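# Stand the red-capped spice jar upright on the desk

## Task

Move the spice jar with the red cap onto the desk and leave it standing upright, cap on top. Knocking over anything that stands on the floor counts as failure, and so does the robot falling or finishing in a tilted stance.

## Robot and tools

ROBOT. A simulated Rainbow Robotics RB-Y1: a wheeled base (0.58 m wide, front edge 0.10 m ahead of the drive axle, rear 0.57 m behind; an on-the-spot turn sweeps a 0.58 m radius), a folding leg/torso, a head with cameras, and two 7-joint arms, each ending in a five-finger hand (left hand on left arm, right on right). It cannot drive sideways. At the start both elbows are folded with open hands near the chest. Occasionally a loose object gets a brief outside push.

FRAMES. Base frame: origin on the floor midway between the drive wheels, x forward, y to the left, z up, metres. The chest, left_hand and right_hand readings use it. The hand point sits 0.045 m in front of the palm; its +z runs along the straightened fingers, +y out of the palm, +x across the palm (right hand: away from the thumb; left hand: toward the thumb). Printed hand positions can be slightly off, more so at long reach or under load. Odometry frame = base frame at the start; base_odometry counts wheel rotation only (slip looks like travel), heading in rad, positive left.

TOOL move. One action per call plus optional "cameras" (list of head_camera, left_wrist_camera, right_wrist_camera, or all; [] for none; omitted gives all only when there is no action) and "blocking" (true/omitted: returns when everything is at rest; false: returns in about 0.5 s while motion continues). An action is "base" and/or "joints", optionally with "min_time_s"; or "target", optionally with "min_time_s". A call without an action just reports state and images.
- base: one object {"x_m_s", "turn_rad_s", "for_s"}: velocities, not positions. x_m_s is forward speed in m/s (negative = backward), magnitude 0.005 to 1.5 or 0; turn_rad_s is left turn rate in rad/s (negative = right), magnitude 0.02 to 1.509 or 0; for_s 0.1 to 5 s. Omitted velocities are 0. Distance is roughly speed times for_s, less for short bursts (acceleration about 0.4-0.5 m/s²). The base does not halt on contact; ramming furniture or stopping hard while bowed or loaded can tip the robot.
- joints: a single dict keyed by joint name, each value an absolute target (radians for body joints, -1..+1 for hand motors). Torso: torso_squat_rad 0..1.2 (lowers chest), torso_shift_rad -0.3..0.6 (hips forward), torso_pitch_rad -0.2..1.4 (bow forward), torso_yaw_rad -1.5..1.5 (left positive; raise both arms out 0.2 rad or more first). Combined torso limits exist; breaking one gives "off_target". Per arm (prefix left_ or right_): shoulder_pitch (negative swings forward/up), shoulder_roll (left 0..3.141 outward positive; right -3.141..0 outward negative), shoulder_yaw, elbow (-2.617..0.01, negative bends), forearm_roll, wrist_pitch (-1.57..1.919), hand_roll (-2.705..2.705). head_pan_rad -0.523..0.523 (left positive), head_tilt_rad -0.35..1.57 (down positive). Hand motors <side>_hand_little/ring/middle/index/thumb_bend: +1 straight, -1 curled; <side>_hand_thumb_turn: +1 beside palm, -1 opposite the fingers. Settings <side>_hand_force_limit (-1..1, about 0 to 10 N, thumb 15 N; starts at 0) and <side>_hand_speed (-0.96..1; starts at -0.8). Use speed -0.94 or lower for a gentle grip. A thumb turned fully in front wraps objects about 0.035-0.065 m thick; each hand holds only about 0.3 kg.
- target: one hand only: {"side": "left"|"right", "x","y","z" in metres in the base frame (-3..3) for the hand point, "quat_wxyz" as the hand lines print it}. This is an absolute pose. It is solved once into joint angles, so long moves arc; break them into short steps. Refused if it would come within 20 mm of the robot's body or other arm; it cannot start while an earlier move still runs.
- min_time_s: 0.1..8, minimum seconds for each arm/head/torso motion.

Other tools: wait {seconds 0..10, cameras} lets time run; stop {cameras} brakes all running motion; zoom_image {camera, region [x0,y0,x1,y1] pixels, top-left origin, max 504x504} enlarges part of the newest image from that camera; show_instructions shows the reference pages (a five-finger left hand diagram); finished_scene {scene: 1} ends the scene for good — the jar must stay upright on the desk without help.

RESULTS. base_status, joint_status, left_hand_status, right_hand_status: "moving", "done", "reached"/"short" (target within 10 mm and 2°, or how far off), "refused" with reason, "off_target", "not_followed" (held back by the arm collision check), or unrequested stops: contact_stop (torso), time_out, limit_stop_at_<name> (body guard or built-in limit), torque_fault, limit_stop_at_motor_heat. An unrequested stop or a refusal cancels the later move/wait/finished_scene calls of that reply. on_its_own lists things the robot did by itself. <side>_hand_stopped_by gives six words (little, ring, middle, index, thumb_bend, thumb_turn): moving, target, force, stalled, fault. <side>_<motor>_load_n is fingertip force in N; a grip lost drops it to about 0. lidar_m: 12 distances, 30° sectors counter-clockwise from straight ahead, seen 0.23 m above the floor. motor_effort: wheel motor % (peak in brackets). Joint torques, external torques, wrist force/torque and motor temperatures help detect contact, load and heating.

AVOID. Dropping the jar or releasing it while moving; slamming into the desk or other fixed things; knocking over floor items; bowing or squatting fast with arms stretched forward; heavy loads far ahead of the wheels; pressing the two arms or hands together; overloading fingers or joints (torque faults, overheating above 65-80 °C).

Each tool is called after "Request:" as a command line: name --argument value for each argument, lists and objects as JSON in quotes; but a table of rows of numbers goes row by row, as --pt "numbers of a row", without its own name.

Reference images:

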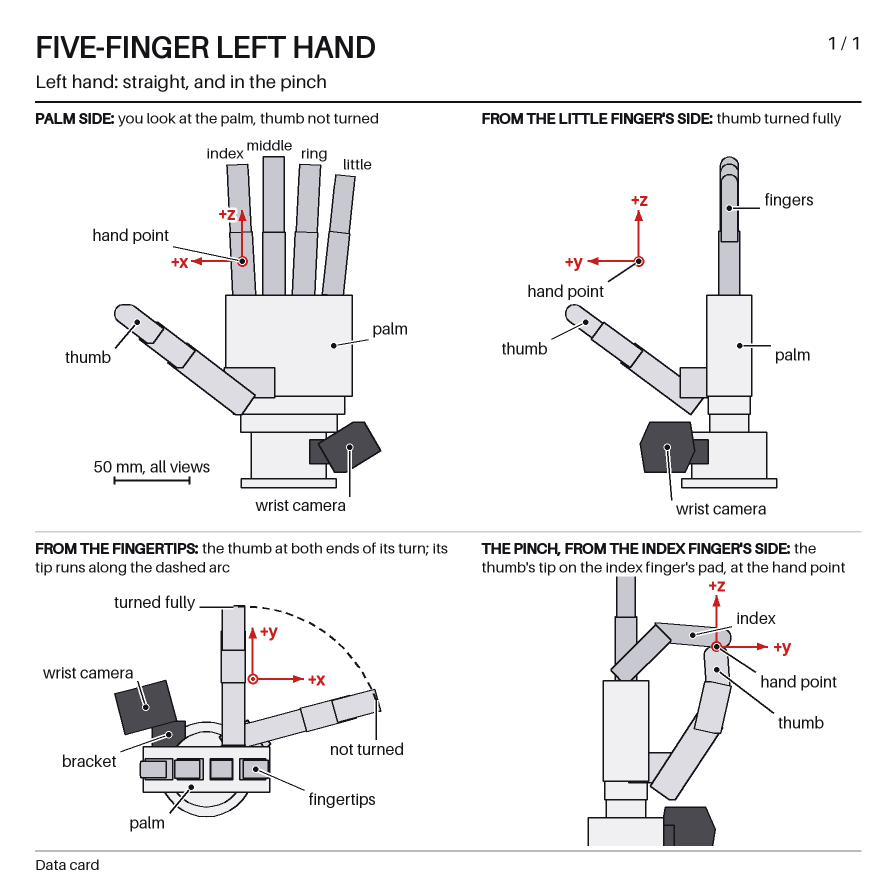

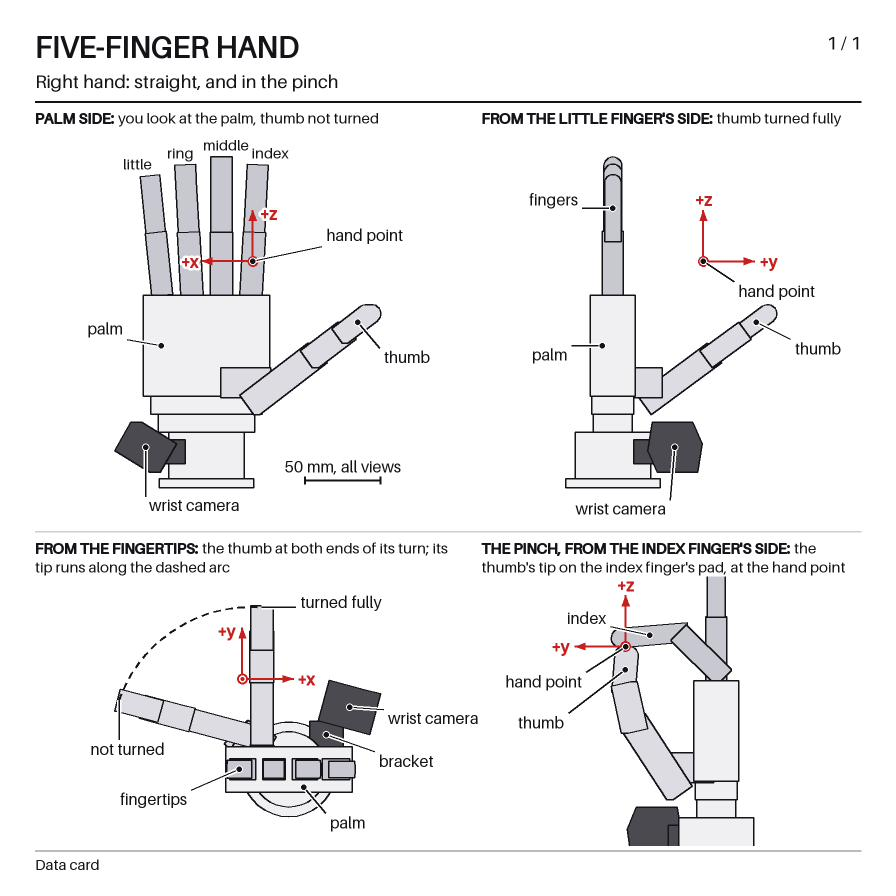

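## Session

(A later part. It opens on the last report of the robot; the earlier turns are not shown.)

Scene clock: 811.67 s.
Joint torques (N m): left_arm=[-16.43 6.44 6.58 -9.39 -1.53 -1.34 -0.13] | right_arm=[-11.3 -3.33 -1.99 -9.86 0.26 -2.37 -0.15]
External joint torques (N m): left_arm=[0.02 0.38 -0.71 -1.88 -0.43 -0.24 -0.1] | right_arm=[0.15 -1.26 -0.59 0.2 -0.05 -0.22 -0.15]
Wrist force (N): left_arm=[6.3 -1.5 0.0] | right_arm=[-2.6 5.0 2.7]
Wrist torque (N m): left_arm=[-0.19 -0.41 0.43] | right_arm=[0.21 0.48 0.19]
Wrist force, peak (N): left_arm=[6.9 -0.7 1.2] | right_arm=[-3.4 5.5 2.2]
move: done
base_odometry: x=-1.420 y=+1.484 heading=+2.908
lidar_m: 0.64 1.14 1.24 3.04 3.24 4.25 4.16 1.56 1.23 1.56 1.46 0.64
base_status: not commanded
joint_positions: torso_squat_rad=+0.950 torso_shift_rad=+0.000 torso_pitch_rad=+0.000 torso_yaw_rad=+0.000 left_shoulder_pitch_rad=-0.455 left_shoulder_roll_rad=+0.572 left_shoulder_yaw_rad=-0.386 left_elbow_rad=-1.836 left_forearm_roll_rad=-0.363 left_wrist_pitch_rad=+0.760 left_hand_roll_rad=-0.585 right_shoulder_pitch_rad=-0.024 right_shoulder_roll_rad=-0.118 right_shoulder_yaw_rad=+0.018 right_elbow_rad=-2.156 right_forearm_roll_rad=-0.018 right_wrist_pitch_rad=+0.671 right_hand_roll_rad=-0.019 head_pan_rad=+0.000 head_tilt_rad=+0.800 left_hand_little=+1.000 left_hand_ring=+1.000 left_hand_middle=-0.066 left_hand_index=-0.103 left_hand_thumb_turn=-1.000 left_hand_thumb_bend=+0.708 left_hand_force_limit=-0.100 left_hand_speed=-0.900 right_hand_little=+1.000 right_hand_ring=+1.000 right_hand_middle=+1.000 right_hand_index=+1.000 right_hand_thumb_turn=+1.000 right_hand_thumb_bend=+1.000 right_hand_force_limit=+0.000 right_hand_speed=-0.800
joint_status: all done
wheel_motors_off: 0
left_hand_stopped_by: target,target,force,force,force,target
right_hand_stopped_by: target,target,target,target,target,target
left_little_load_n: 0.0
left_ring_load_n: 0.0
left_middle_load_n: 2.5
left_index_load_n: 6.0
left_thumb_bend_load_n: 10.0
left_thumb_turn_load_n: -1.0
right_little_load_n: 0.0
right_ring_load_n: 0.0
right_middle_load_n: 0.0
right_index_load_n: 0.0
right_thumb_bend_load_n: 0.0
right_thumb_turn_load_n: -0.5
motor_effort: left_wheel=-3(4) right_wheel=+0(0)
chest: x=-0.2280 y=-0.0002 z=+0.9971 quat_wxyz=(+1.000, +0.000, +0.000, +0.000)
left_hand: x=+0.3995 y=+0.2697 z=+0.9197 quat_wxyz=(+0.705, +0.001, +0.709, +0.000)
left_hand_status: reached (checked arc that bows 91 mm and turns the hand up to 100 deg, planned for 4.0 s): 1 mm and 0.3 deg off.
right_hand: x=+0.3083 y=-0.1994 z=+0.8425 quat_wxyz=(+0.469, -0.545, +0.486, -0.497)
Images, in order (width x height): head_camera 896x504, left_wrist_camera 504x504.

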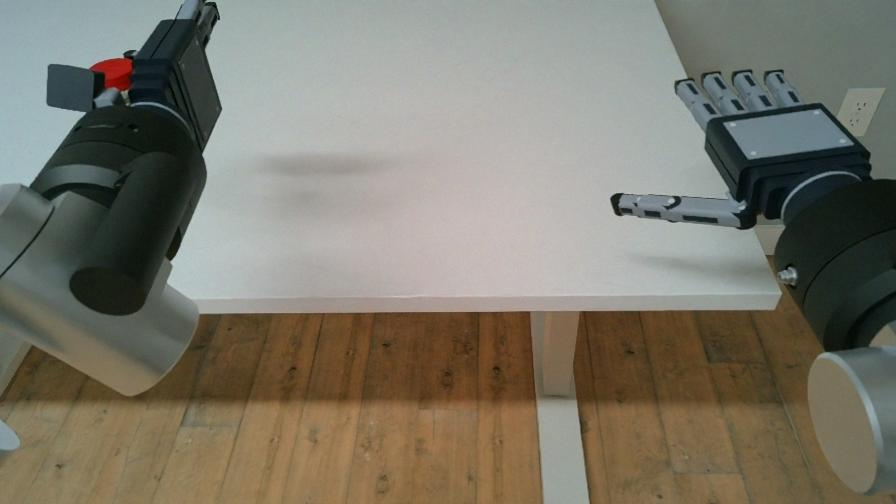

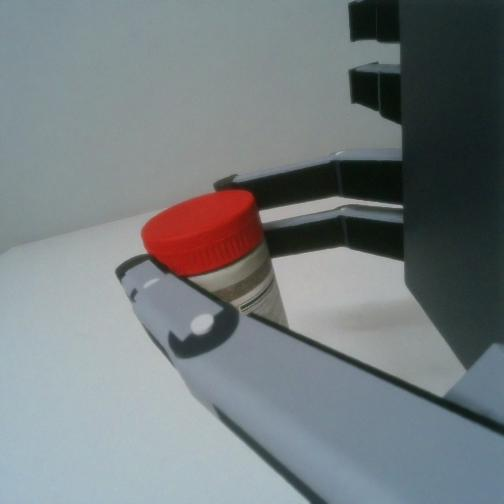

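Request:
move --target '{"side": "left", "x": 0.425, "y": 0.27, "z": 0.86, "quat_wxyz": [0.7071, 0.0, 0.7071, 0.0]}' --min_time_s 2

Request:
move --target '{"side": "left", "x": 0.43, "y": 0.27, "z": 0.81, "quat_wxyz": [0.7071, 0.0, 0.7071, 0.0]}' --min_time_s 2 --cameras '["all"]'

Scene clock: 832.53 s.
Joint torques (N m): left_arm=[-17.45 4.05 7.73 -8.52 -1.39 -0.95 0.09] | right_arm=[-11.51 -3.08 -2.49 -9.79 0.39 -2.42 -0.04]
External joint torques (N m): left_arm=[-0.3 -1.32 1.56 0.03 -0.52 -0.09 0.13] | right_arm=[-0.06 -1.01 -1.08 0.27 0.08 -0.26 -0.04]
Wrist force (N): left_arm=[5.9 -0.5 0.7] | right_arm=[-2.5 5.2 2.5]
Wrist torque (N m): left_arm=[-0.04 -0.33 0.60] | right_arm=[0.29 0.48 0.24]
Wrist force, peak (N): left_arm=[7.5 -1.4 0.2] | right_arm=[-2.9 5.5 2.8]
move: done
base_odometry: x=-1.420 y=+1.484 heading=+2.908
lidar_m: 0.64 1.14 1.24 3.04 3.25 4.26 4.16 1.57 1.23 1.55 1.46 0.64
base_status: not commanded
joint_positions: torso_squat_rad=+0.950 torso_shift_rad=+0.000 torso_pitch_rad=+0.000 torso_yaw_rad=+0.000 left_shoulder_pitch_rad=-0.441 left_shoulder_roll_rad=+0.454 left_shoulder_yaw_rad=-0.376 left_elbow_rad=-1.574 left_forearm_roll_rad=-0.592 left_wrist_pitch_rad=+0.543 left_hand_roll_rad=-0.442 right_shoulder_pitch_rad=-0.024 right_shoulder_roll_rad=-0.118 right_shoulder_yaw_rad=+0.018 right_elbow_rad=-2.156 right_forearm_roll_rad=-0.018 right_wrist_pitch_rad=+0.671 right_hand_roll_rad=-0.019 head_pan_rad=+0.000 head_tilt_rad=+0.800 left_hand_little=+1.000 left_hand_ring=+1.000 left_hand_middle=-0.066 left_hand_index=-0.103 left_hand_thumb_turn=-1.000 left_hand_thumb_bend=+0.708 left_hand_force_limit=-0.100 left_hand_speed=-0.900 right_hand_little=+1.000 right_hand_ring=+1.000 right_hand_middle=+1.000 right_hand_index=+1.000 right_hand_thumb_turn=+1.000 right_hand_thumb_bend=+1.000 right_hand_force_limit=+0.000 right_hand_speed=-0.800
joint_status: all done
wheel_motors_off: 0
left_hand_stopped_by: target,target,force,force,force,target
right_hand_stopped_by: target,target,target,target,target,target
left_little_load_n: 0.0
left_ring_load_n: 0.0
left_middle_load_n: 2.5
left_index_load_n: 6.0
left_thumb_bend_load_n: 9.5
left_thumb_turn_load_n: -1.0
right_little_load_n: 0.0
right_ring_load_n: 0.0
right_middle_load_n: 0.0
right_index_load_n: 0.0
right_thumb_bend_load_n: 0.0
right_thumb_turn_load_n: 0.0
motor_effort: left_wheel=-3(4) right_wheel=+0(0)
chest: x=-0.2280 y=-0.0002 z=+0.9971 quat_wxyz=(+1.000, +0.000, +0.000, +0.000)
left_hand: x=+0.4249 y=+0.2697 z=+0.8599 quat_wxyz=(+0.706, +0.001, +0.708, +0.000)
left_hand_status: reached (checked arc that bows 9 mm and turns the hand up to 2 deg, planned for 2.0 s): 0 mm and 0.1 deg off.
right_hand: x=+0.3083 y=-0.1994 z=+0.8425 quat_wxyz=(+0.469, -0.545, +0.486, -0.497)
pictures: none

Scene clock: 834.87 s.
Joint torques (N m): left_arm=[-17.07 3.33 6.44 -9.3 -1.08 -0.71 -0.07] | right_arm=[-12.05 -3.12 -1.5 -9.99 0.26 -2.44 -0.19]
External joint torques (N m): left_arm=[-0.05 -1.01 1.92 0.04 -0.45 -0.14 -0.03] | right_arm=[-0.6 -1.05 -0.09 0.07 -0.05 -0.28 -0.18]
Wrist force (N): left_arm=[6.3 -0.5 0.5] | right_arm=[-2.6 5.3 2.2]
Wrist torque (N m): left_arm=[-0.05 -0.37 0.52] | right_arm=[0.31 0.51 0.23]
Wrist force, peak (N): left_arm=[7.0 -1.1 1.3] | right_arm=[-2.6 5.6 2.9]
move: done
base_odometry: x=-1.420 y=+1.484 heading=+2.908
lidar_m: 0.64 1.14 1.24 3.05 3.25 4.26 4.16 1.57 1.23 1.56 1.46 0.64
base_status: not commanded
joint_positions: torso_squat_rad=+0.950 torso_shift_rad=+0.000 torso_pitch_rad=+0.000 torso_yaw_rad=+0.000 left_shoulder_pitch_rad=-0.403 left_shoulder_roll_rad=+0.327 left_shoulder_yaw_rad=-0.299 left_elbow_rad=-1.392 left_forearm_roll_rad=-0.868 left_wrist_pitch_rad=+0.371 left_hand_roll_rad=-0.288 right_shoulder_pitch_rad=-0.024 right_shoulder_roll_rad=-0.118 right_shoulder_yaw_rad=+0.018 right_elbow_rad=-2.156 right_forearm_roll_rad=-0.018 right_wrist_pitch_rad=+0.671 right_hand_roll_rad=-0.019 head_pan_rad=+0.000 head_tilt_rad=+0.800 left_hand_little=+1.000 left_hand_ring=+1.000 left_hand_middle=-0.066 left_hand_index=-0.103 left_hand_thumb_turn=-1.000 left_hand_thumb_bend=+0.708 left_hand_force_limit=-0.100 left_hand_speed=-0.900 right_hand_little=+1.000 right_hand_ring=+1.000 right_hand_middle=+1.000 right_hand_index=+1.000 right_hand_thumb_turn=+1.000 right_hand_thumb_bend=+1.000 right_hand_force_limit=+0.000 right_hand_speed=-0.800
joint_status: all done
wheel_motors_off: 0
left_hand_stopped_by: target,target,force,force,force,target
right_hand_stopped_by: target,target,target,target,target,target
left_little_load_n: 0.0
left_ring_load_n: 0.0
left_middle_load_n: 3.0
left_index_load_n: 6.0
left_thumb_bend_load_n: 9.5
left_thumb_turn_load_n: -1.0
right_little_load_n: -0.5
right_ring_load_n: 0.0
right_middle_load_n: 0.0
right_index_load_n: 0.0
right_thumb_bend_load_n: 0.0
right_thumb_turn_load_n: -0.5
motor_effort: left_wheel=-3(4) right_wheel=+0(0)
chest: x=-0.2280 y=-0.0002 z=+0.9971 quat_wxyz=(+1.000, +0.000, +0.000, +0.000)
left_hand: x=+0.4299 y=+0.2698 z=+0.8098 quat_wxyz=(+0.706, +0.001, +0.709, +0.000)
left_hand_status: reached (checked arc that bows 5 mm and turns the hand up to 1 deg, planned for 2.0 s): 0 mm and 0.3 deg off.
right_hand: x=+0.3083 y=-0.1994 z=+0.8425 quat_wxyz=(+0.469, -0.545, +0.486, -0.497)
pictures: head_camera, left_wrist_camera, right_wrist_camera
Images, in order (width x height): head_camera 896x504, left_wrist_camera 504x504, right_wrist_camera 504x504.

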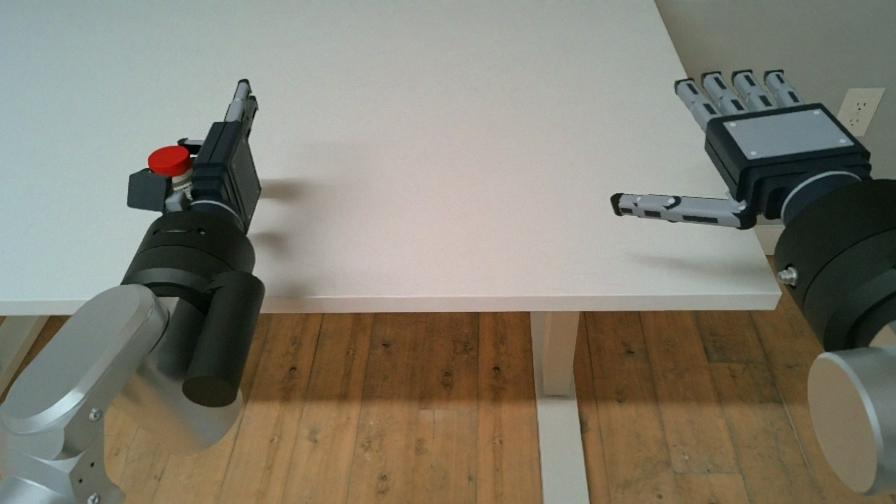

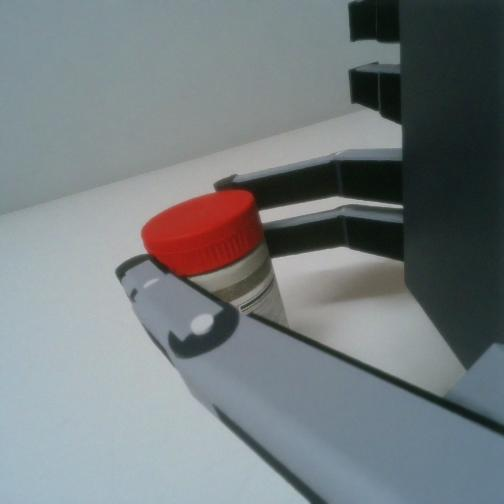

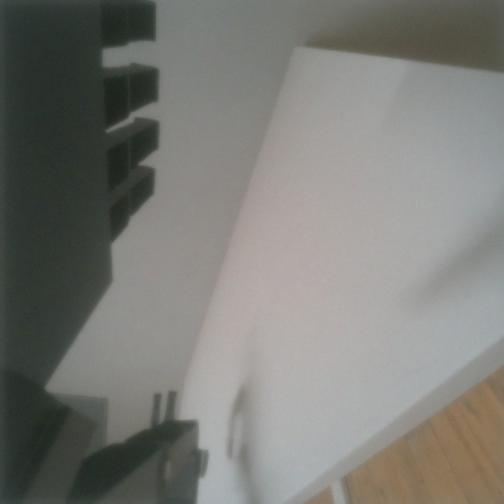

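Request:
move --target '{"side": "left", "x": 0.43, "y": 0.27, "z": 0.785, "quat_wxyz": [0.7071, 0.0, 0.7071, 0.0]}' --min_time_s 2 --cameras '["left_wrist_camera"]'

Request:
move --target '{"side": "left", "x": 0.43, "y": 0.27, "z": 0.775, "quat_wxyz": [0.7071, 0.0, 0.7071, 0.0]}' --min_time_s 1.5 --cameras '["head_camera", "left_wrist_camera"]'

Request:
zoom_image --camera "head_camera" --region '[100, 80, 350, 330]'

Scene clock: 844.53 s.
Joint torques (N m): left_arm=[-16.93 2.66 5.07 -9.75 -0.93 -0.48 0.1] | right_arm=[-11.64 -3.13 -1.76 -9.87 0.24 -2.4 -0.04]
External joint torques (N m): left_arm=[-0.1 -0.9 1.91 0.04 -0.48 -0.15 0.14] | right_arm=[-0.19 -1.06 -0.36 0.19 -0.06 -0.24 -0.04]
Wrist force (N): left_arm=[5.9 -1.3 0.9] | right_arm=[-2.3 5.1 2.5]
Wrist torque (N m): left_arm=[-0.18 -0.34 0.59] | right_arm=[0.25 0.43 0.24]
Wrist force, peak (N): left_arm=[7.3 -1.3 0.9] | right_arm=[-2.5 5.7 2.8]
move: done
base_odometry: x=-1.420 y=+1.484 heading=+2.908
lidar_m: 0.64 1.14 1.24 3.05 3.24 4.26 4.16 1.56 1.23 1.55 1.46 0.64
base_status: not commanded
joint_positions: torso_squat_rad=+0.950 torso_shift_rad=+0.000 torso_pitch_rad=+0.000 torso_yaw_rad=+0.000 left_shoulder_pitch_rad=-0.383 left_shoulder_roll_rad=+0.230 left_shoulder_yaw_rad=-0.203 left_elbow_rad=-1.295 left_forearm_roll_rad=-1.101 left_wrist_pitch_rad=+0.259 left_hand_roll_rad=-0.167 right_shoulder_pitch_rad=-0.024 right_shoulder_roll_rad=-0.118 right_shoulder_yaw_rad=+0.018 right_elbow_rad=-2.156 right_forearm_roll_rad=-0.018 right_wrist_pitch_rad=+0.671 right_hand_roll_rad=-0.019 head_pan_rad=+0.000 head_tilt_rad=+0.800 left_hand_little=+1.000 left_hand_ring=+1.000 left_hand_middle=-0.066 left_hand_index=-0.103 left_hand_thumb_turn=-1.000 left_hand_thumb_bend=+0.708 left_hand_force_limit=-0.100 left_hand_speed=-0.900 right_hand_little=+1.000 right_hand_ring=+1.000 right_hand_middle=+1.000 right_hand_index=+1.000 right_hand_thumb_turn=+1.000 right_hand_thumb_bend=+1.000 right_hand_force_limit=+0.000 right_hand_speed=-0.800
joint_status: all done
wheel_motors_off: 0
left_hand_stopped_by: target,target,force,force,force,target
right_hand_stopped_by: target,target,target,target,target,target
left_little_load_n: 0.0
left_ring_load_n: 0.0
left_middle_load_n: 2.5
left_index_load_n: 6.0
left_thumb_bend_load_n: 9.5
left_thumb_turn_load_n: -1.0
right_little_load_n: 0.0
right_ring_load_n: 0.0
right_middle_load_n: -0.5
right_index_load_n: 0.0
right_thumb_bend_load_n: 0.0
right_thumb_turn_load_n: 0.0
motor_effort: left_wheel=-3(4) right_wheel=+0(0)
chest: x=-0.2280 y=-0.0002 z=+0.9971 quat_wxyz=(+1.000, +0.000, +0.000, +0.000)
left_hand: x=+0.4300 y=+0.2698 z=+0.7850 quat_wxyz=(+0.706, +0.000, +0.708, +0.000)
left_hand_status: reached (checked arc that bows 2 mm and turns the hand up to 1 deg, planned for 2.0 s): 0 mm and 0.2 deg off.
right_hand: x=+0.3083 y=-0.1994 z=+0.8425 quat_wxyz=(+0.469, -0.545, +0.486, -0.497)
Images, in order (width x height): left_wrist_camera 504x504.

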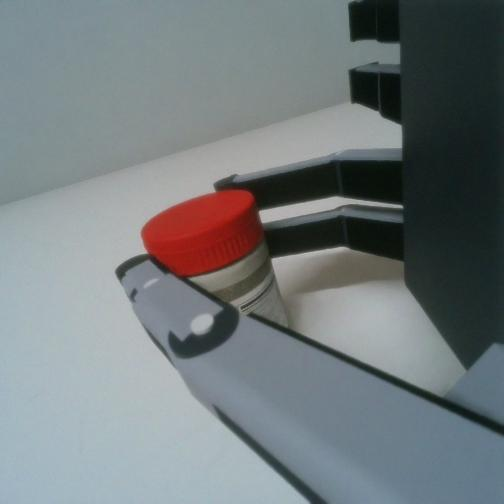

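Scene clock: 846.37 s.
Joint torques (N m): left_arm=[-16.61 2.04 4.55 -9.86 -0.93 -0.42 0.14] | right_arm=[-11.9 -3.24 -1.84 -9.88 0.24 -2.46 -0.04]
External joint torques (N m): left_arm=[0.15 -1.17 2.06 0.09 -0.58 -0.23 0.18] | right_arm=[-0.45 -1.17 -0.43 0.18 -0.06 -0.3 -0.04]
Wrist force (N): left_arm=[5.9 -0.9 1.2] | right_arm=[-2.5 4.7 2.7]
Wrist torque (N m): left_arm=[-0.12 -0.32 0.57] | right_arm=[0.16 0.48 0.23]
Wrist force, peak (N): left_arm=[7.0 -1.4 1.0] | right_arm=[-2.6 5.5 2.5]
move: done
base_odometry: x=-1.420 y=+1.484 heading=+2.908
lidar_m: 0.64 1.13 1.24 3.05 3.24 4.26 4.16 1.57 1.22 1.55 1.46 0.65
base_status: not commanded
joint_positions: torso_squat_rad=+0.950 torso_shift_rad=+0.000 torso_pitch_rad=+0.000 torso_yaw_rad=+0.000 left_shoulder_pitch_rad=-0.379 left_shoulder_roll_rad=+0.184 left_shoulder_yaw_rad=-0.147 left_elbow_rad=-1.255 left_forearm_roll_rad=-1.229 left_wrist_pitch_rad=+0.207 left_hand_roll_rad=-0.097 right_shoulder_pitch_rad=-0.024 right_shoulder_roll_rad=-0.118 right_shoulder_yaw_rad=+0.018 right_elbow_rad=-2.156 right_forearm_roll_rad=-0.018 right_wrist_pitch_rad=+0.671 right_hand_roll_rad=-0.019 head_pan_rad=+0.000 head_tilt_rad=+0.800 left_hand_little=+1.000 left_hand_ring=+1.000 left_hand_middle=-0.066 left_hand_index=-0.103 left_hand_thumb_turn=-1.000 left_hand_thumb_bend=+0.708 left_hand_force_limit=-0.100 left_hand_speed=-0.900 right_hand_little=+1.000 right_hand_ring=+1.000 right_hand_middle=+1.000 right_hand_index=+1.000 right_hand_thumb_turn=+1.000 right_hand_thumb_bend=+1.000 right_hand_force_limit=+0.000 right_hand_speed=-0.800
joint_status: all done
wheel_motors_off: 0
left_hand_stopped_by: target,target,force,force,force,target
right_hand_stopped_by: target,target,target,target,target,target
left_little_load_n: 0.0
left_ring_load_n: 0.0
left_middle_load_n: 2.5
left_index_load_n: 6.0
left_thumb_bend_load_n: 10.0
left_thumb_turn_load_n: -1.0
right_little_load_n: 0.0
right_ring_load_n: 0.0
right_middle_load_n: 0.0
right_index_load_n: 0.0
right_thumb_bend_load_n: 0.0
right_thumb_turn_load_n: 0.0
motor_effort: left_wheel=-3(4) right_wheel=+0(0)
chest: x=-0.2280 y=-0.0002 z=+0.9971 quat_wxyz=(+1.000, +0.000, +0.000, +0.000)
left_hand: x=+0.4299 y=+0.2698 z=+0.7750 quat_wxyz=(+0.705, +0.000, +0.709, +0.000)
left_hand_status: reached (checked arc that bows 1 mm and turns the hand up to 1 deg, planned for 1.5 s): 0 mm and 0.3 deg off.
right_hand: x=+0.3083 y=-0.1994 z=+0.8425 quat_wxyz=(+0.469, -0.545, +0.486, -0.497)
Images, in order (width x height): head_camera 896x504, left_wrist_camera 504x504.

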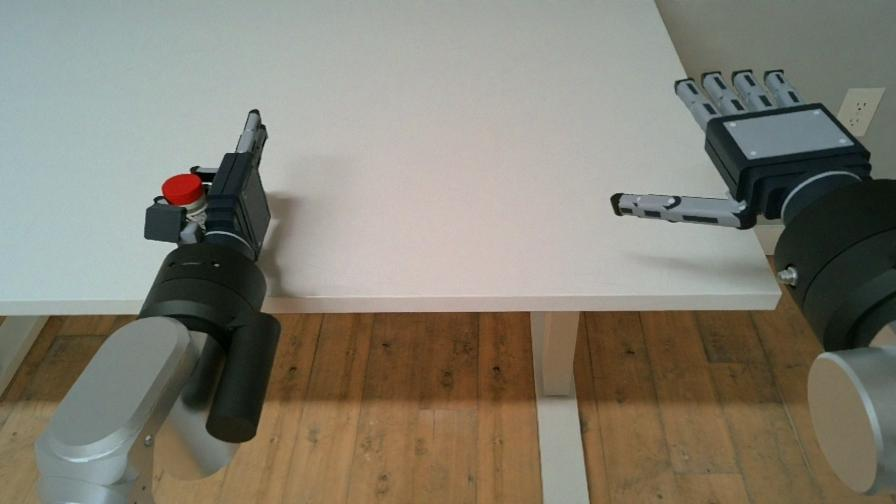

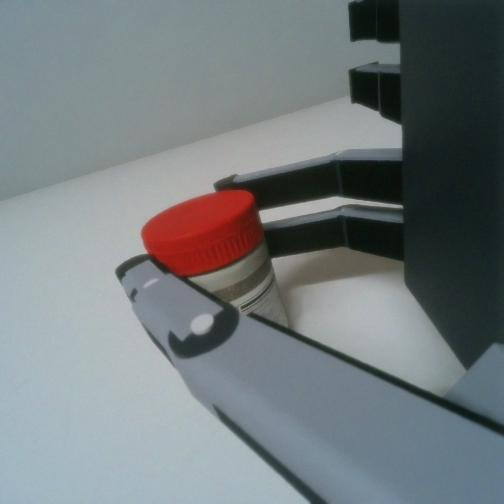

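Scaled by 2.016 from the camera's image (finer frame: 1280x720).

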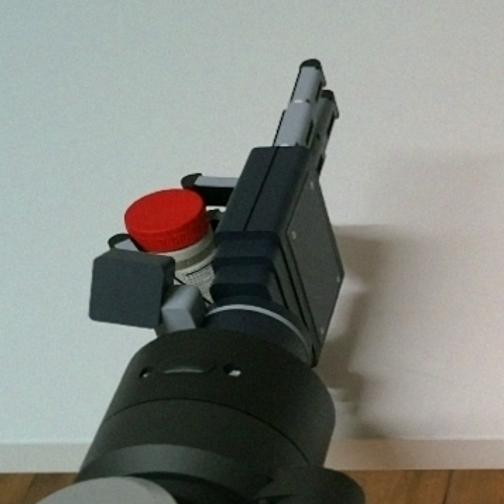

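Request:
move --target '{"side": "left", "x": 0.43, "y": 0.27, "z": 0.769, "quat_wxyz": [0.7071, 0.0, 0.7071, 0.0]}' --min_time_s 1

Request:
move --target '{"side": "left", "x": 0.43, "y": 0.27, "z": 0.764, "quat_wxyz": [0.7071, 0.0, 0.7071, 0.0]}' --min_time_s 1 --cameras '["left_wrist_camera"]'

Scene clock: 853.20 s.
Joint torques (N m): left_arm=[-14.03 1.07 3.69 -6.4 -0.08 -0.17 0.58] | right_arm=[-11.77 -2.92 -1.81 -10.13 0.21 -2.44 -0.14]
External joint torques (N m): left_arm=[2.72 -1.99 1.5 3.61 0.23 -0.05 0.62] | right_arm=[-0.32 -0.84 -0.4 -0.07 -0.09 -0.28 -0.14]
Wrist force (N): left_arm=[0.1 0.1 1.2] | right_arm=[-2.2 5.0 2.4]
Wrist torque (N m): left_arm=[-0.13 -0.43 0.64] | right_arm=[0.26 0.44 0.22]
Wrist force, peak (N): left_arm=[7.0 -1.7 1.2] | right_arm=[-2.8 5.6 2.5]
move: done
base_odometry: x=-1.420 y=+1.484 heading=+2.908
lidar_m: 0.64 1.14 1.24 3.05 3.24 4.25 4.16 1.57 1.23 1.56 1.46 0.64
base_status: not commanded
joint_positions: torso_squat_rad=+0.950 torso_shift_rad=+0.000 torso_pitch_rad=+0.000 torso_yaw_rad=+0.000 left_shoulder_pitch_rad=-0.378 left_shoulder_roll_rad=+0.164 left_shoulder_yaw_rad=-0.121 left_elbow_rad=-1.235 left_forearm_roll_rad=-1.295 left_wrist_pitch_rad=+0.184 left_hand_roll_rad=-0.057 right_shoulder_pitch_rad=-0.024 right_shoulder_roll_rad=-0.118 right_shoulder_yaw_rad=+0.018 right_elbow_rad=-2.156 right_forearm_roll_rad=-0.018 right_wrist_pitch_rad=+0.671 right_hand_roll_rad=-0.019 head_pan_rad=+0.000 head_tilt_rad=+0.800 left_hand_little=+1.000 left_hand_ring=+1.000 left_hand_middle=-0.066 left_hand_index=-0.103 left_hand_thumb_turn=-1.000 left_hand_thumb_bend=+0.708 left_hand_force_limit=-0.100 left_hand_speed=-0.900 right_hand_little=+1.000 right_hand_ring=+1.000 right_hand_middle=+1.000 right_hand_index=+1.000 right_hand_thumb_turn=+1.000 right_hand_thumb_bend=+1.000 right_hand_force_limit=+0.000 right_hand_speed=-0.800
joint_status: all done
wheel_motors_off: 0
left_hand_stopped_by: target,target,force,force,force,target
right_hand_stopped_by: target,target,target,target,target,target
left_little_load_n: 0.0
left_ring_load_n: 0.0
left_middle_load_n: 1.0
left_index_load_n: 5.0
left_thumb_bend_load_n: 9.0
left_thumb_turn_load_n: -2.5
right_little_load_n: -0.5
right_ring_load_n: 0.0
right_middle_load_n: 0.0
right_index_load_n: 0.0
right_thumb_bend_load_n: 0.0
right_thumb_turn_load_n: 0.0
motor_effort: left_wheel=-3(4) right_wheel=+0(0)
chest: x=-0.2280 y=-0.0002 z=+0.9971 quat_wxyz=(+1.000, +0.000, +0.000, +0.000)
left_hand: x=+0.4300 y=+0.2695 z=+0.7698 quat_wxyz=(+0.704, +0.001, +0.710, -0.001)
left_hand_status: reached (checked arc that bows 1 mm and turns the hand up to 0 deg, planned for 1.0 s): 1 mm and 0.5 deg off.
right_hand: x=+0.3083 y=-0.1994 z=+0.8425 quat_wxyz=(+0.469, -0.545, +0.486, -0.497)
pictures: none

Scene clock: 854.53 s.
Joint torques (N m): left_arm=[-15.1 0.55 2.85 -6.25 0.01 -0.67 0.59] | right_arm=[-11.41 -3.23 -1.62 -9.86 0.22 -2.36 -0.11]
External joint torques (N m): left_arm=[1.65 -2.38 0.94 3.8 0.29 -0.65 0.63] | right_arm=[0.04 -1.16 -0.21 0.2 -0.08 -0.2 -0.11]
Wrist force (N): left_arm=[-0.5 0.8 0.3] | right_arm=[-2.6 4.9 2.5]
Wrist torque (N m): left_arm=[-0.17 -0.37 0.66] | right_arm=[0.22 0.50 0.20]
Wrist force, peak (N): left_arm=[-1.0 0.4 -0.8] | right_arm=[-2.9 5.3 2.6]
move: done
base_odometry: x=-1.420 y=+1.484 heading=+2.908
lidar_m: 0.64 1.14 1.23 3.05 3.24 4.26 4.16 1.57 1.23 1.55 1.47 0.65
base_status: not commanded
joint_positions: torso_squat_rad=+0.950 torso_shift_rad=+0.000 torso_pitch_rad=+0.000 torso_yaw_rad=+0.000 left_shoulder_pitch_rad=-0.379 left_shoulder_roll_rad=+0.145 left_shoulder_yaw_rad=-0.096 left_elbow_rad=-1.216 left_forearm_roll_rad=-1.366 left_wrist_pitch_rad=+0.163 left_hand_roll_rad=-0.011 right_shoulder_pitch_rad=-0.024 right_shoulder_roll_rad=-0.118 right_shoulder_yaw_rad=+0.018 right_elbow_rad=-2.156 right_forearm_roll_rad=-0.018 right_wrist_pitch_rad=+0.671 right_hand_roll_rad=-0.019 head_pan_rad=+0.000 head_tilt_rad=+0.800 left_hand_little=+1.000 left_hand_ring=+1.000 left_hand_middle=-0.066 left_hand_index=-0.103 left_hand_thumb_turn=-1.000 left_hand_thumb_bend=+0.708 left_hand_force_limit=-0.100 left_hand_speed=-0.900 right_hand_little=+1.000 right_hand_ring=+1.000 right_hand_middle=+1.000 right_hand_index=+1.000 right_hand_thumb_turn=+1.000 right_hand_thumb_bend=+1.000 right_hand_force_limit=+0.000 right_hand_speed=-0.800
joint_status: all done
wheel_motors_off: 0
left_hand_stopped_by: target,target,force,force,force,target
right_hand_stopped_by: target,target,target,target,target,target
left_little_load_n: 0.0
left_ring_load_n: 0.0
left_middle_load_n: 0.0
left_index_load_n: 5.0
left_thumb_bend_load_n: 8.0
left_thumb_turn_load_n: -4.0
right_little_load_n: 0.0
right_ring_load_n: 0.0
right_middle_load_n: 0.0
right_index_load_n: 0.0
right_thumb_bend_load_n: 0.0
right_thumb_turn_load_n: -0.5
motor_effort: left_wheel=-2(3) right_wheel=+0(0)
chest: x=-0.2280 y=-0.0002 z=+0.9971 quat_wxyz=(+1.000, +0.000, +0.000, +0.000)
left_hand: x=+0.4299 y=+0.2698 z=+0.7647 quat_wxyz=(+0.703, +0.000, +0.712, -0.001)
left_hand_status: reached (checked arc that bows 1 mm and turns the hand up to 0 deg, planned for 1.0 s): 1 mm and 0.7 deg off.
right_hand: x=+0.3083 y=-0.1994 z=+0.8425 quat_wxyz=(+0.469, -0.545, +0.486, -0.497)
Images, in order (width x height): left_wrist_camera 504x504.

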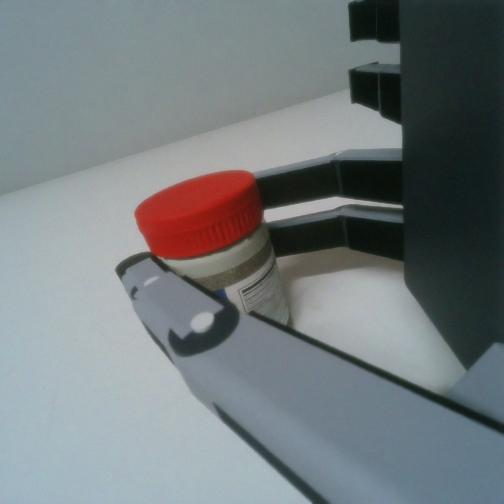

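Request:
move --joints '{"left_hand_index": 0.0, "left_hand_middle": 0.05, "left_hand_thumb_bend": 0.82}' --cameras '["left_wrist_camera", "head_camera"]'

Scene clock: 870.93 s.
Joint torques (N m): left_arm=[-16.18 1.35 2.67 -9.71 -0.14 -0.27 0.15] | right_arm=[-11.67 -3.17 -1.95 -10.05 0.38 -2.31 -0.14]
External joint torques (N m): left_arm=[0.56 -1.58 0.76 0.34 0.13 -0.25 0.19] | right_arm=[-0.22 -1.1 -0.55 0 0.08 -0.16 -0.14]
Wrist force (N): left_arm=[6.1 -1.0 0.4] | right_arm=[-2.3 4.9 2.4]
Wrist torque (N m): left_arm=[-0.11 -0.42 0.56] | right_arm=[0.22 0.44 0.23]
Wrist force, peak (N): left_arm=[6.7 -0.6 1.4] | right_arm=[-3.1 5.4 2.8]
move: done
base_odometry: x=-1.420 y=+1.484 heading=+2.908
lidar_m: 0.64 1.14 1.24 3.05 3.24 4.26 4.16 1.57 1.23 1.56 1.46 0.64
base_status: not commanded
joint_positions: torso_squat_rad=+0.950 torso_shift_rad=+0.000 torso_pitch_rad=+0.000 torso_yaw_rad=+0.000 left_shoulder_pitch_rad=-0.379 left_shoulder_roll_rad=+0.145 left_shoulder_yaw_rad=-0.096 left_elbow_rad=-1.215 left_forearm_roll_rad=-1.366 left_wrist_pitch_rad=+0.163 left_hand_roll_rad=-0.011 right_shoulder_pitch_rad=-0.024 right_shoulder_roll_rad=-0.118 right_shoulder_yaw_rad=+0.018 right_elbow_rad=-2.156 right_forearm_roll_rad=-0.018 right_wrist_pitch_rad=+0.671 right_hand_roll_rad=-0.019 head_pan_rad=+0.000 head_tilt_rad=+0.800 left_hand_little=+1.000 left_hand_ring=+1.000 left_hand_middle=+0.050 left_hand_index=+0.000 left_hand_thumb_turn=-1.000 left_hand_thumb_bend=+0.820 left_hand_force_limit=-0.100 left_hand_speed=-0.900 right_hand_little=+1.000 right_hand_ring=+1.000 right_hand_middle=+1.000 right_hand_index=+1.000 right_hand_thumb_turn=+1.000 right_hand_thumb_bend=+1.000 right_hand_force_limit=+0.000 right_hand_speed=-0.800
joint_status: all done
wheel_motors_off: 0
left_hand_stopped_by: target,target,target,target,target,target
right_hand_stopped_by: target,target,target,target,target,target
left_little_load_n: 0.0
left_ring_load_n: 0.0
left_middle_load_n: 0.0
left_index_load_n: 0.0
left_thumb_bend_load_n: 0.0
left_thumb_turn_load_n: 0.0
right_little_load_n: 0.0
right_ring_load_n: 0.0
right_middle_load_n: 0.0
right_index_load_n: 0.0
right_thumb_bend_load_n: 0.0
right_thumb_turn_load_n: -0.5
motor_effort: left_wheel=-3(4) right_wheel=+0(0)
chest: x=-0.2280 y=-0.0002 z=+0.9971 quat_wxyz=(+1.000, +0.000, +0.000, +0.000)
left_hand: x=+0.4298 y=+0.2697 z=+0.7641 quat_wxyz=(+0.702, +0.000, +0.712, -0.001)
right_hand: x=+0.3083 y=-0.1994 z=+0.8425 quat_wxyz=(+0.469, -0.545, +0.486, -0.497)
pictures: head_camera, left_wrist_camera
Images, in order (width x height): head_camera 896x504, left_wrist_camera 504x504.

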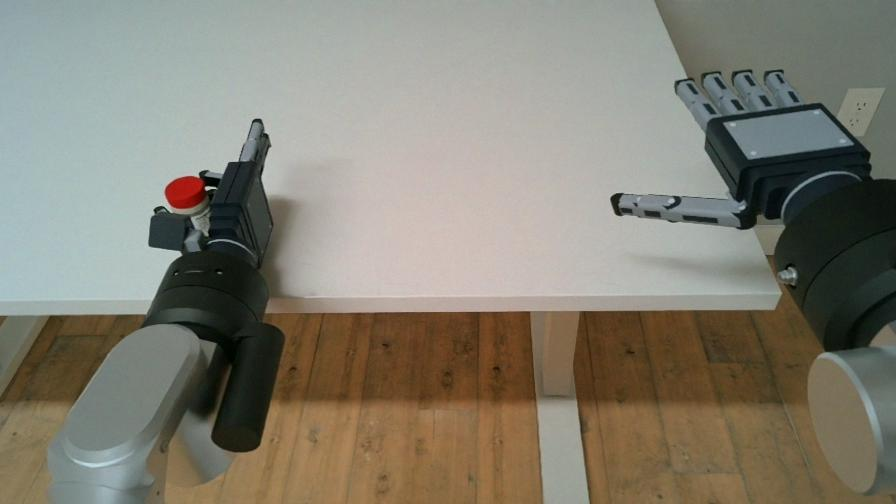

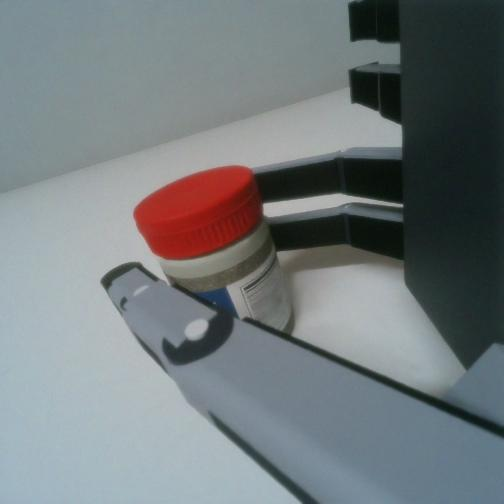

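Request:
move --joints '{"left_hand_index": 1, "left_hand_middle": 1, "left_hand_thumb_bend": 1}' --cameras '["left_wrist_camera"]'

Request:
move --target '{"side": "left", "x": 0.395, "y": 0.268, "z": 0.772, "quat_wxyz": [0.7071, 0.0, 0.7071, 0.0]}' --min_time_s 2 --cameras '["head_camera", "left_wrist_camera"]'

Scene clock: 884.00 s.
Joint torques (N m): left_arm=[-16.01 2.04 2.99 -9.6 -0.02 -0.21 0.15] | right_arm=[-11.36 -2.93 -1.87 -9.76 0.35 -2.39 -0.05]
External joint torques (N m): left_arm=[0.73 -0.88 1.08 0.46 0.24 -0.19 0.19] | right_arm=[0.09 -0.85 -0.46 0.3 0.05 -0.24 -0.05]
Wrist force (N): left_arm=[5.8 -0.2 0.2] | right_arm=[-2.8 5.1 3.1]
Wrist torque (N m): left_arm=[0.00 -0.34 0.58] | right_arm=[0.22 0.50 0.19]
Wrist force, peak (N): left_arm=[6.9 -1.4 1.2] | right_arm=[-2.7 5.9 2.1]
move: done
base_odometry: x=-1.420 y=+1.484 heading=+2.908
lidar_m: 0.64 1.14 1.24 3.05 3.24 4.26 4.16 1.57 1.23 1.56 1.46 0.64
base_status: not commanded
joint_positions: torso_squat_rad=+0.950 torso_shift_rad=+0.000 torso_pitch_rad=+0.000 torso_yaw_rad=+0.000 left_shoulder_pitch_rad=-0.379 left_shoulder_roll_rad=+0.145 left_shoulder_yaw_rad=-0.096 left_elbow_rad=-1.215 left_forearm_roll_rad=-1.366 left_wrist_pitch_rad=+0.163 left_hand_roll_rad=-0.011 right_shoulder_pitch_rad=-0.024 right_shoulder_roll_rad=-0.118 right_shoulder_yaw_rad=+0.018 right_elbow_rad=-2.156 right_forearm_roll_rad=-0.018 right_wrist_pitch_rad=+0.671 right_hand_roll_rad=-0.019 head_pan_rad=+0.000 head_tilt_rad=+0.800 left_hand_little=+1.000 left_hand_ring=+1.000 left_hand_middle=+1.000 left_hand_index=+1.000 left_hand_thumb_turn=-1.000 left_hand_thumb_bend=+1.000 left_hand_force_limit=-0.100 left_hand_speed=-0.900 right_hand_little=+1.000 right_hand_ring=+1.000 right_hand_middle=+1.000 right_hand_index=+1.000 right_hand_thumb_turn=+1.000 right_hand_thumb_bend=+1.000 right_hand_force_limit=+0.000 right_hand_speed=-0.800
joint_status: all done
wheel_motors_off: 0
left_hand_stopped_by: target,target,target,target,target,target
right_hand_stopped_by: target,target,target,target,target,target
left_little_load_n: 0.0
left_ring_load_n: 0.0
left_middle_load_n: 0.0
left_index_load_n: 0.0
left_thumb_bend_load_n: 0.0
left_thumb_turn_load_n: 0.0
right_little_load_n: 0.0
right_ring_load_n: 0.0
right_middle_load_n: 0.0
right_index_load_n: 0.0
right_thumb_bend_load_n: 0.0
right_thumb_turn_load_n: 0.0
motor_effort: left_wheel=-3(3) right_wheel=+0(0)
chest: x=-0.2280 y=-0.0002 z=+0.9971 quat_wxyz=(+1.000, +0.000, +0.000, +0.000)
left_hand: x=+0.4298 y=+0.2697 z=+0.7641 quat_wxyz=(+0.702, +0.000, +0.712, -0.001)
right_hand: x=+0.3083 y=-0.1994 z=+0.8425 quat_wxyz=(+0.469, -0.545, +0.486, -0.497)
Images, in order (width x height): left_wrist_camera 504x504.

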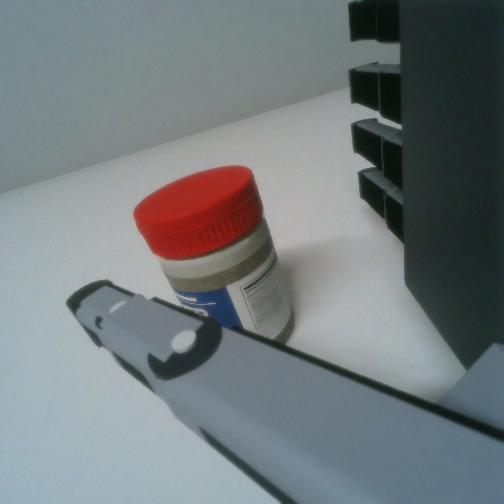

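Scene clock: 886.33 s.
Joint torques (N m): left_arm=[-14.34 2.68 1.59 -11.98 -0.4 -0.17 -0.24] | right_arm=[-11.53 -3.05 -1.56 -9.83 0.26 -2.44 -0.09]
External joint torques (N m): left_arm=[0.34 0.46 -0.77 -1.92 -0.02 0.13 -0.21] | right_arm=[-0.08 -0.97 -0.15 0.23 -0.04 -0.28 -0.08]
Wrist force (N): left_arm=[6.0 -0.6 1.0] | right_arm=[-2.7 5.3 2.6]
Wrist torque (N m): left_arm=[-0.08 -0.37 0.38] | right_arm=[0.27 0.48 0.21]
Wrist force, peak (N): left_arm=[7.0 -1.2 0.2] | right_arm=[-2.5 5.8 2.6]
move: done
base_odometry: x=-1.420 y=+1.484 heading=+2.908
lidar_m: 0.64 1.14 1.23 3.05 3.25 4.25 4.16 1.57 1.23 1.55 1.46 0.64
base_status: not commanded
joint_positions: torso_squat_rad=+0.950 torso_shift_rad=+0.000 torso_pitch_rad=+0.000 torso_yaw_rad=+0.000 left_shoulder_pitch_rad=-0.239 left_shoulder_roll_rad=+0.175 left_shoulder_yaw_rad=-0.171 left_elbow_rad=-1.420 left_forearm_roll_rad=-1.210 left_wrist_pitch_rad=+0.225 left_hand_roll_rad=-0.153 right_shoulder_pitch_rad=-0.024 right_shoulder_roll_rad=-0.118 right_shoulder_yaw_rad=+0.018 right_elbow_rad=-2.156 right_forearm_roll_rad=-0.018 right_wrist_pitch_rad=+0.671 right_hand_roll_rad=-0.019 head_pan_rad=+0.000 head_tilt_rad=+0.800 left_hand_little=+1.000 left_hand_ring=+1.000 left_hand_middle=+1.000 left_hand_index=+1.000 left_hand_thumb_turn=-1.000 left_hand_thumb_bend=+1.000 left_hand_force_limit=-0.100 left_hand_speed=-0.900 right_hand_little=+1.000 right_hand_ring=+1.000 right_hand_middle=+1.000 right_hand_index=+1.000 right_hand_thumb_turn=+1.000 right_hand_thumb_bend=+1.000 right_hand_force_limit=+0.000 right_hand_speed=-0.800
joint_status: all done
wheel_motors_off: 0
left_hand_stopped_by: target,target,target,target,target,target
right_hand_stopped_by: target,target,target,target,target,target
left_little_load_n: 0.0
left_ring_load_n: 0.0
left_middle_load_n: 0.0
left_index_load_n: 0.0
left_thumb_bend_load_n: 0.0
left_thumb_turn_load_n: 0.0
right_little_load_n: 0.0
right_ring_load_n: 0.0
right_middle_load_n: 0.0
right_index_load_n: 0.0
right_thumb_bend_load_n: 0.0
right_thumb_turn_load_n: -0.5
motor_effort: left_wheel=-3(3) right_wheel=+0(0)
chest: x=-0.2280 y=-0.0002 z=+0.9971 quat_wxyz=(+1.000, +0.000, +0.000, +0.000)
left_hand: x=+0.3950 y=+0.2679 z=+0.7712 quat_wxyz=(+0.711, +0.000, +0.704, +0.001)
left_hand_status: reached (checked arc that bows 8 mm and turns the hand up to 2 deg, planned for 2.0 s): 1 mm and 0.6 deg off.
right_hand: x=+0.3083 y=-0.1994 z=+0.8425 quat_wxyz=(+0.469, -0.545, +0.486, -0.497)
Images, in order (width x height): head_camera 896x504, left_wrist_camera 504x504.

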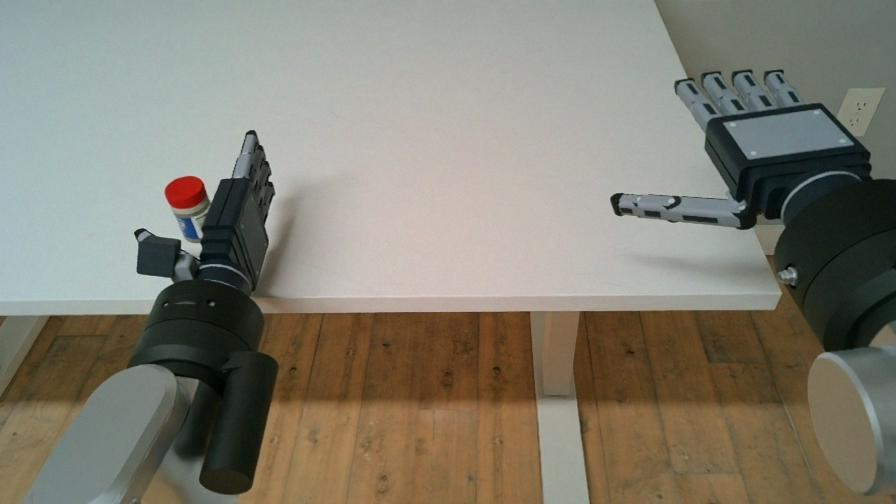

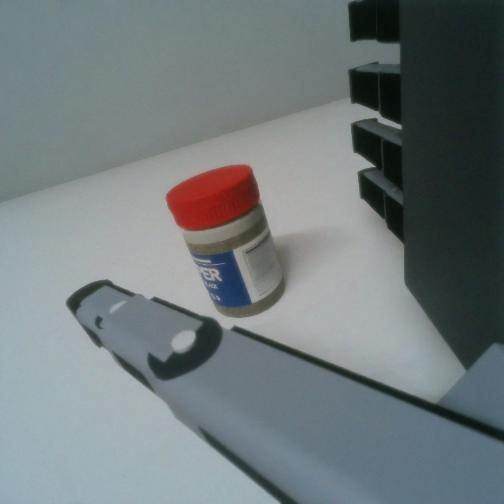

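Request:
move --base '{"x_m_s": -0.15, "for_s": 2.4}' --cameras '["head_camera", "left_wrist_camera"]'

Request:
zoom_image --camera "head_camera" --region '[130, 0, 380, 200]'

Scene clock: 895.43 s.
Joint torques (N m): left_arm=[-15.21 2.66 1.99 -11.56 -0.53 -0.23 -0.17] | right_arm=[-11.53 -2.9 -1.96 -10.03 0.34 -2.44 -0.09]
External joint torques (N m): left_arm=[-0.53 0.44 -0.37 -1.5 -0.16 0.07 -0.14] | right_arm=[-0.07 -0.82 -0.56 0.03 0.04 -0.29 -0.09]
Wrist force (N): left_arm=[6.1 -1.6 0.9] | right_arm=[-2.4 5.2 2.5]
Wrist torque (N m): left_arm=[-0.30 -0.34 0.46] | right_arm=[0.23 0.44 0.24]
Wrist force, peak (N): left_arm=[7.3 -0.8 1.3] | right_arm=[-3.0 5.0 3.3]
move: done
base_odometry: x=-1.070 y=+1.401 heading=+2.910
lidar_m: 1.00 1.47 1.50 3.08 3.27 3.88 3.80 1.73 1.33 1.13 1.60 1.47
base_status: done (sent for 2.4 of 2.4 s)
joint_positions: torso_squat_rad=+0.950 torso_shift_rad=+0.000 torso_pitch_rad=+0.000 torso_yaw_rad=+0.000 left_shoulder_pitch_rad=-0.239 left_shoulder_roll_rad=+0.175 left_shoulder_yaw_rad=-0.171 left_elbow_rad=-1.420 left_forearm_roll_rad=-1.210 left_wrist_pitch_rad=+0.225 left_hand_roll_rad=-0.153 right_shoulder_pitch_rad=-0.024 right_shoulder_roll_rad=-0.118 right_shoulder_yaw_rad=+0.018 right_elbow_rad=-2.156 right_forearm_roll_rad=-0.018 right_wrist_pitch_rad=+0.671 right_hand_roll_rad=-0.019 head_pan_rad=+0.000 head_tilt_rad=+0.800 left_hand_little=+1.000 left_hand_ring=+1.000 left_hand_middle=+1.000 left_hand_index=+1.000 left_hand_thumb_turn=-1.000 left_hand_thumb_bend=+1.000 left_hand_force_limit=-0.100 left_hand_speed=-0.900 right_hand_little=+1.000 right_hand_ring=+1.000 right_hand_middle=+1.000 right_hand_index=+1.000 right_hand_thumb_turn=+1.000 right_hand_thumb_bend=+1.000 right_hand_force_limit=+0.000 right_hand_speed=-0.800
joint_status: not commanded
wheel_motors_off: 0
left_hand_stopped_by: target,target,target,target,target,target
right_hand_stopped_by: target,target,target,target,target,target
left_little_load_n: 0.0
left_ring_load_n: 0.0
left_middle_load_n: 0.0
left_index_load_n: 0.0
left_thumb_bend_load_n: 0.0
left_thumb_turn_load_n: 0.5
right_little_load_n: 0.0
right_ring_load_n: -0.5
right_middle_load_n: 0.0
right_index_load_n: 0.0
right_thumb_bend_load_n: 0.0
right_thumb_turn_load_n: 0.0
motor_effort: left_wheel=+9(21) right_wheel=-9(20)
chest: x=-0.2281 y=-0.0002 z=+0.9971 quat_wxyz=(+1.000, +0.000, +0.000, +0.000)
left_hand: x=+0.3949 y=+0.2679 z=+0.7712 quat_wxyz=(+0.711, +0.000, +0.704, +0.001)
right_hand: x=+0.3083 y=-0.1994 z=+0.8425 quat_wxyz=(+0.469, -0.545, +0.486, -0.497)
Images, in order (width x height): head_camera 896x504, left_wrist_camera 504x504.

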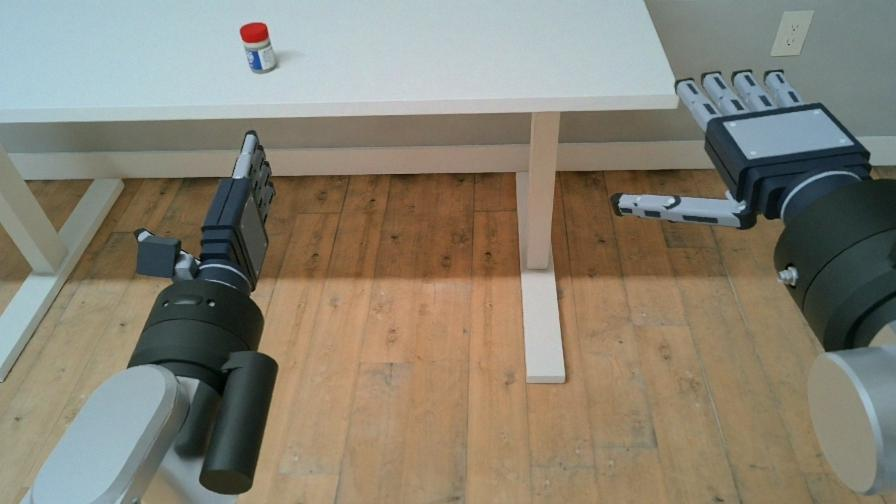

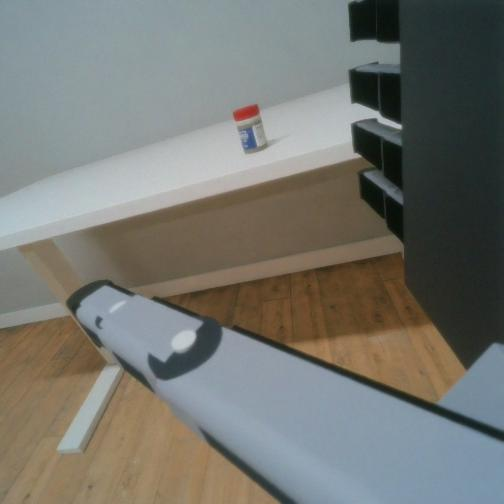

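Scaled by 2.016 from the camera's image (finer frame: 1280x720).

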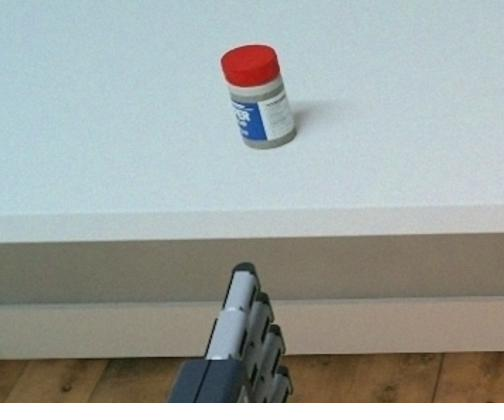

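The jar is standing upright on the desk with its cap up, and the hand is clear of it.

Request:
finished_scene

The scene is finished: the task was done.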